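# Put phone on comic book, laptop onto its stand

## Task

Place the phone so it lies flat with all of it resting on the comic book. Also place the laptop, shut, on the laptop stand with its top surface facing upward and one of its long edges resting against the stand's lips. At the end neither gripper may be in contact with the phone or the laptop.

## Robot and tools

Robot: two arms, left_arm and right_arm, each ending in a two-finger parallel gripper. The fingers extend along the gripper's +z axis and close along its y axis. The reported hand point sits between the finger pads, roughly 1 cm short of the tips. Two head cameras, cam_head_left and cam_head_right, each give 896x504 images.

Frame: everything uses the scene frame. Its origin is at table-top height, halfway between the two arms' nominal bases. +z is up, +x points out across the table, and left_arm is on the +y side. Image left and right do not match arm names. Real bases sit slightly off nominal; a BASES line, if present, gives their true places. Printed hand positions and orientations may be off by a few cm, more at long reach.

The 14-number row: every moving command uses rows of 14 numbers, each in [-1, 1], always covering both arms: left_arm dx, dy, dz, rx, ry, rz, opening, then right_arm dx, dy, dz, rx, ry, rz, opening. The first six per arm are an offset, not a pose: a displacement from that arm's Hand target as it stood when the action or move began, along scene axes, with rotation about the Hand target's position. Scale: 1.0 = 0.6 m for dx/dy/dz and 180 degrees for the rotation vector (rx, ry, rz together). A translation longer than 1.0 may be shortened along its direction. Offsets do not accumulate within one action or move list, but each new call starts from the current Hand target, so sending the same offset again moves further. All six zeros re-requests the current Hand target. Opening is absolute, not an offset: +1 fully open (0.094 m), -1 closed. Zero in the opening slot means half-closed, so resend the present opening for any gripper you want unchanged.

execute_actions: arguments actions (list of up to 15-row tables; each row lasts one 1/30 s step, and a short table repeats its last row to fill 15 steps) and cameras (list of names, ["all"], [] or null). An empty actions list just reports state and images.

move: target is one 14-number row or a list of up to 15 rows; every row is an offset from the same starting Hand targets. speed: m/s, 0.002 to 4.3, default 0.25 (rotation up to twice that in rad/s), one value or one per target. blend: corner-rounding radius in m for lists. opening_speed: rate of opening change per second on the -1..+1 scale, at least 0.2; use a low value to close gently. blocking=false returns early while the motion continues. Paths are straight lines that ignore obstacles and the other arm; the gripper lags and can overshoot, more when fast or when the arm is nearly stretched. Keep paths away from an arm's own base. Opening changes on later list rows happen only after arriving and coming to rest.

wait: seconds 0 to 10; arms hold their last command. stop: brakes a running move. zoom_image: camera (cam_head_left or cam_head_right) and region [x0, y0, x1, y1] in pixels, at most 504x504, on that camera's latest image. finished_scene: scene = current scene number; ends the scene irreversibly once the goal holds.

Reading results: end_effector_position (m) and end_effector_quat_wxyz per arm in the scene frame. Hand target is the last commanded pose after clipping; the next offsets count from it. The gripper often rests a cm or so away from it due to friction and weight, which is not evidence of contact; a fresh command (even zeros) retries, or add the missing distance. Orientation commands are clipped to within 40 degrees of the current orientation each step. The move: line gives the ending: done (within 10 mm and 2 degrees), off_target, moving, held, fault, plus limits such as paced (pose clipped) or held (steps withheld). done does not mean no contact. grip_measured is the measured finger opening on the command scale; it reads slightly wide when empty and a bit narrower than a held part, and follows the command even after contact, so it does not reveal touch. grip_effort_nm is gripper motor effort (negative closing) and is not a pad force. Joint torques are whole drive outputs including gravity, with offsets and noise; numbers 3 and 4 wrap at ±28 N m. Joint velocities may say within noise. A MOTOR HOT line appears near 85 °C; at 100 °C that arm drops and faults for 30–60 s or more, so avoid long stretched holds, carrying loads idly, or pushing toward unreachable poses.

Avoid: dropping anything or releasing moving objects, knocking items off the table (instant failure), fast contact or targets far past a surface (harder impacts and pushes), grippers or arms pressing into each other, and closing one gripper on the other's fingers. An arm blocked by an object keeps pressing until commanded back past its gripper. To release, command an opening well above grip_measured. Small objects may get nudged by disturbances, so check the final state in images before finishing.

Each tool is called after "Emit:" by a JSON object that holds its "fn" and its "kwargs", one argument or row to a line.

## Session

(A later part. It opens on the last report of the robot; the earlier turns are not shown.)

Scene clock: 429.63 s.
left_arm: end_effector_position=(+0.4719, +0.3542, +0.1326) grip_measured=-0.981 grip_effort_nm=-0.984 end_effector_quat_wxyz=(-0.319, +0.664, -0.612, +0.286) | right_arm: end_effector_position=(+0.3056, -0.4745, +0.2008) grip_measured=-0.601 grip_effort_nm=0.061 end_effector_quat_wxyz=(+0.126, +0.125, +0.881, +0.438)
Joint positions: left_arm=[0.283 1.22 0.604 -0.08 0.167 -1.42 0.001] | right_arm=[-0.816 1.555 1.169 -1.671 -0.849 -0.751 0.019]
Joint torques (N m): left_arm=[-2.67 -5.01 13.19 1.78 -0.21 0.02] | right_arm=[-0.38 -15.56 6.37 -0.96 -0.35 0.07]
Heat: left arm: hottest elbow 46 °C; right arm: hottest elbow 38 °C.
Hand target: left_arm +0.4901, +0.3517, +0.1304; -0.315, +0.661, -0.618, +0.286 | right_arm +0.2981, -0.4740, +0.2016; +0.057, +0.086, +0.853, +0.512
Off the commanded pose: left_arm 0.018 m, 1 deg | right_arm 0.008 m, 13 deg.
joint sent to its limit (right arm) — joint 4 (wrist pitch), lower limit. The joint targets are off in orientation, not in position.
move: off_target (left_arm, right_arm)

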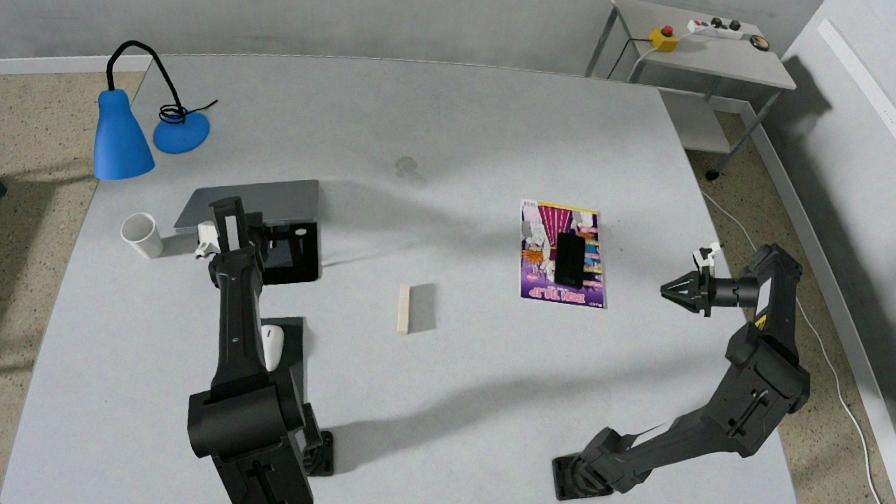

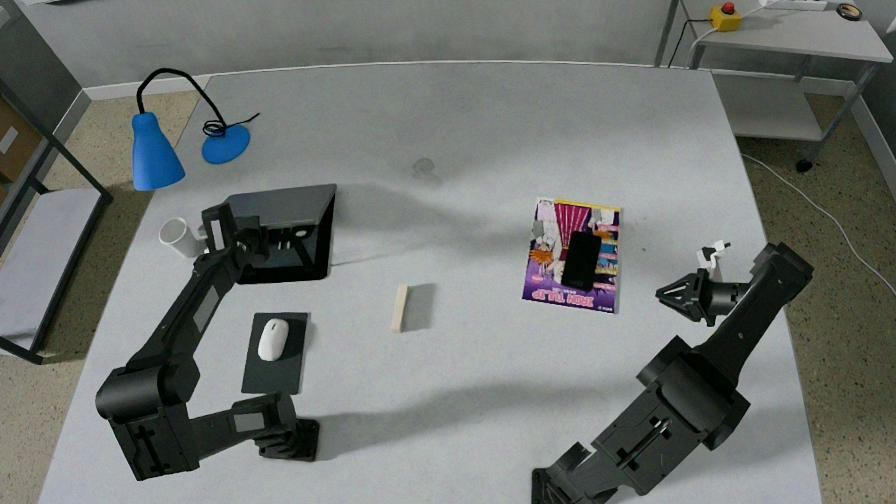

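Emit:
{"fn": "move", "kwargs": {
  "target": [0.025,0,-0.008,0,0,0,-1,0,0,0,0,0,0,-0.6],
  "speed": 0.03,
  "cameras": ["all"]
}}

Emit:
{"fn": "zoom_image", "kwargs": {
  "camera": "cam_head_left",
  "region": [150, 150, 350, 310]
}}

Emit:
{"fn": "zoom_image", "kwargs": {
  "camera": "cam_head_right",
  "region": [150, 150, 350, 310]
}}

Scene clock: 433.57 s.
left_arm: end_effector_position=(+0.4807, +0.3550, +0.1323) grip_measured=-0.981 grip_effort_nm=-0.979 end_effector_quat_wxyz=(-0.319, +0.667, -0.609, +0.287) | right_arm: end_effector_position=(+0.3056, -0.4745, +0.2008) grip_measured=-0.601 grip_effort_nm=0.061 end_effector_quat_wxyz=(+0.126, +0.125, +0.881, +0.438)
Joint positions: left_arm=[0.275 1.246 0.623 -0.072 0.158 -1.433 0.001] | right_arm=[-0.816 1.555 1.169 -1.671 -0.849 -0.751 0.019]
Joint torques (N m): left_arm=[-3.72 -3.9 14.11 2.32 -0.3 0.09] | right_arm=[-0.32 -15.56 6.37 -0.96 -0.35 0.08]
Motor temperatures (°C): left_arm=[22 26 45 24 27 23 29] | right_arm=[26 36 38 25 24 23 25]
Heat: left arm: hottest elbow 45 °C; right arm: hottest elbow 38 °C.
Hand target: left_arm +0.5051, +0.3517, +0.1256; -0.315, +0.661, -0.618, +0.286 | right_arm +0.2981, -0.4740, +0.2016; +0.057, +0.086, +0.853, +0.512
Off the commanded pose: left_arm 0.026 m, 1 deg | right_arm 0.008 m, 13 deg.
joint sent to its limit (right arm) — joint 4 (wrist pitch), lower limit. The joint targets are off in orientation, not in position.
move: off_target (left_arm, right_arm)

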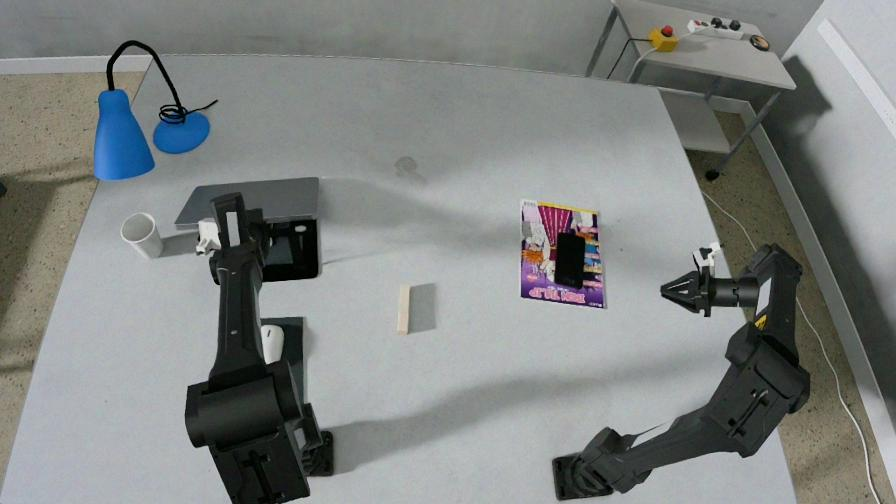

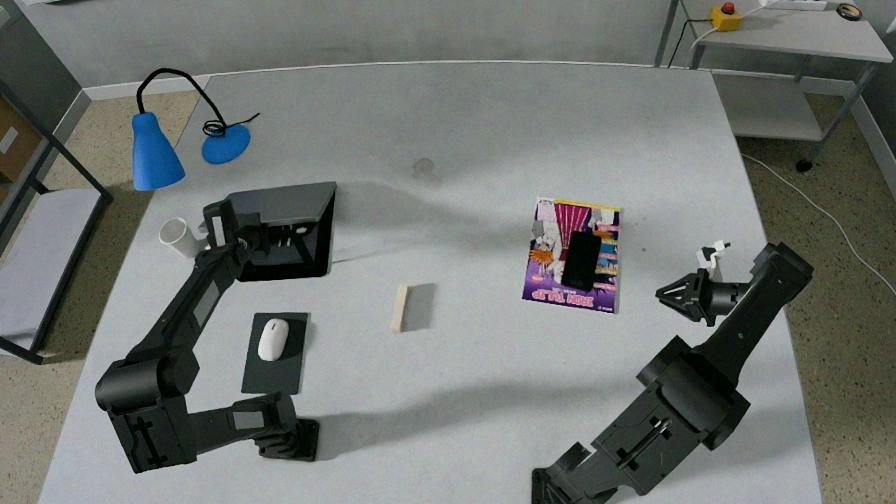

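Scaled by 2.520.

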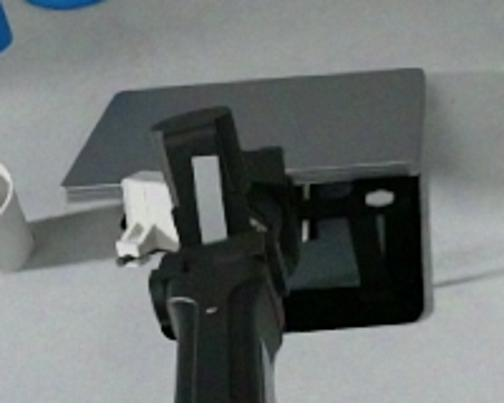

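Scaled by 2.520.

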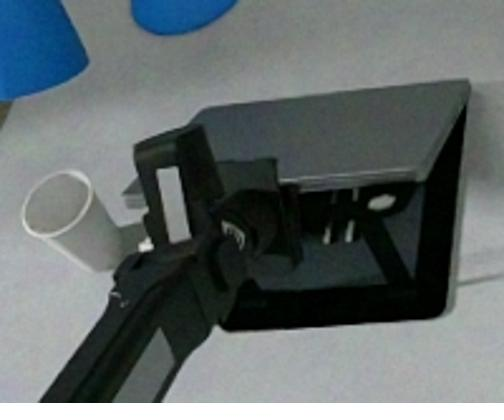

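Emit:
{"fn": "move", "kwargs": {
  "target": [
    [-0.1,0.0,0.08,0,0,0,-1,0,0,0,0,0,0,-0.6],
    [-0.35,-0.08,0.25,0,0,0,-1,0,0,0,0,0,0,-0.6]
  ],
  "speed": [0.05,0.2],
  "cameras": ["all"]
}}

Emit:
{"fn": "zoom_image", "kwargs": {
  "camera": "cam_head_left",
  "region": [150, 150, 350, 310]
}}

Emit:
{"fn": "zoom_image", "kwargs": {
  "camera": "cam_head_right",
  "region": [150, 150, 350, 310]
}}

Emit:
{"fn": "zoom_image", "kwargs": {
  "camera": "cam_head_left",
  "region": [500, 180, 640, 320]
}}

Scene clock: 441.83 s.
left_arm: end_effector_position=(+0.2929, +0.2989, +0.2466) grip_measured=-0.981 grip_effort_nm=-0.979 end_effector_quat_wxyz=(-0.292, +0.670, -0.623, +0.278) | right_arm: end_effector_position=(+0.3056, -0.4745, +0.2008) grip_measured=-0.601 grip_effort_nm=0.056 end_effector_quat_wxyz=(+0.126, +0.125, +0.881, +0.438)
Joint positions: left_arm=[0.317 0.458 0.602 -0.904 0.209 -1.386 0.001] | right_arm=[-0.816 1.555 1.169 -1.671 -0.849 -0.751 0.019]
Joint torques (N m): left_arm=[0.26 -0.97 16.08 1.26 0.16 0.18] | right_arm=[-0.26 -15.68 6.37 -0.96 -0.35 0.08]
Heat: left arm: hottest elbow 46 °C; right arm: hottest elbow 38 °C.
Hand target: left_arm +0.2951, +0.3037, +0.2756; -0.315, +0.661, -0.618, +0.286 | right_arm +0.2981, -0.4740, +0.2016; +0.057, +0.086, +0.853, +0.512
Off the commanded pose: left_arm 0.030 m, 3 deg | right_arm 0.008 m, 13 deg.
joint sent to its limit (right arm) — joint 4 (wrist pitch), lower limit. The joint targets are off in orientation, not in position.
move: off_target (left_arm, right_arm)

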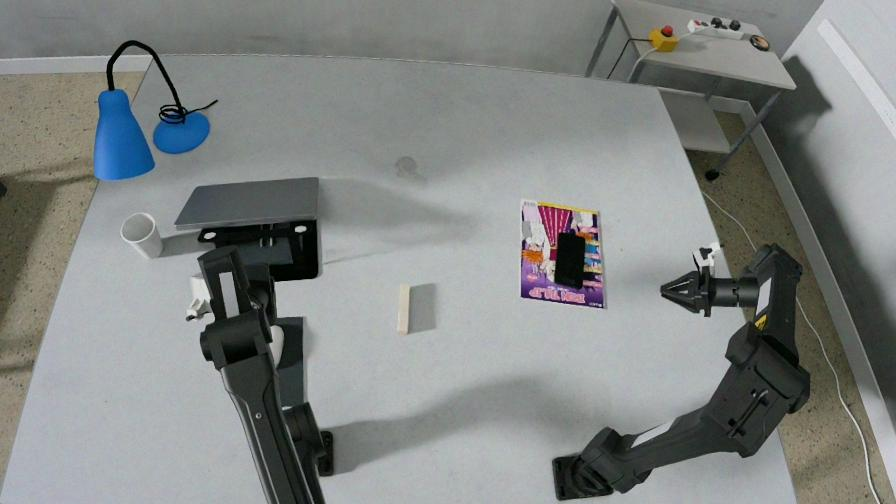

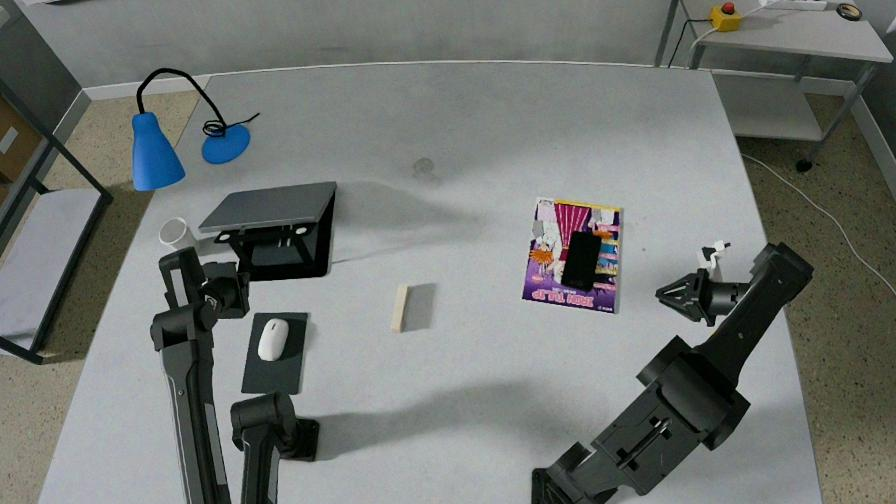

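Scaled by 2.520.

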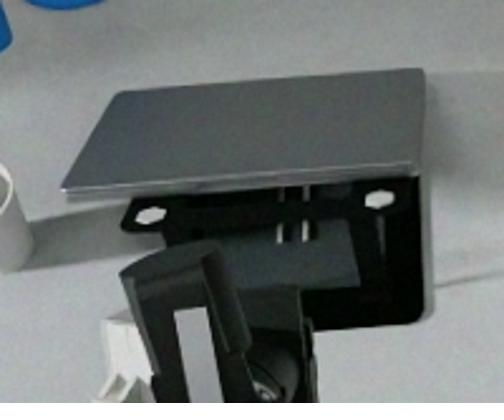

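Scaled by 2.520.

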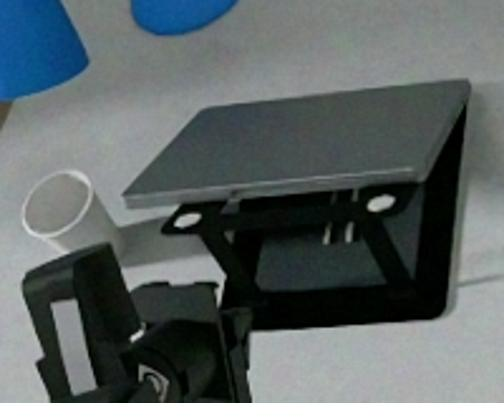

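Scaled by 3.600.

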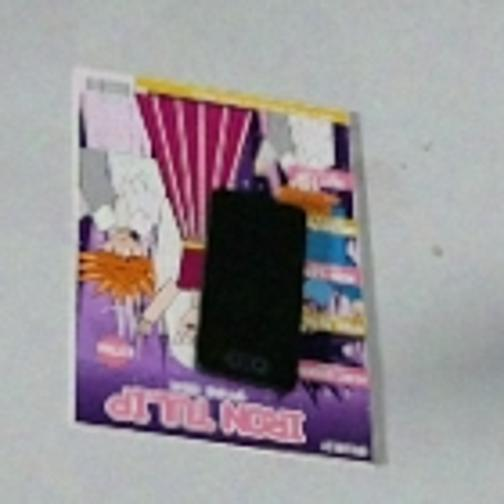

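Emit:
{"fn": "finished_scene", "kwargs": {
  "scene": 2
}}

The scene is finished: the task was done.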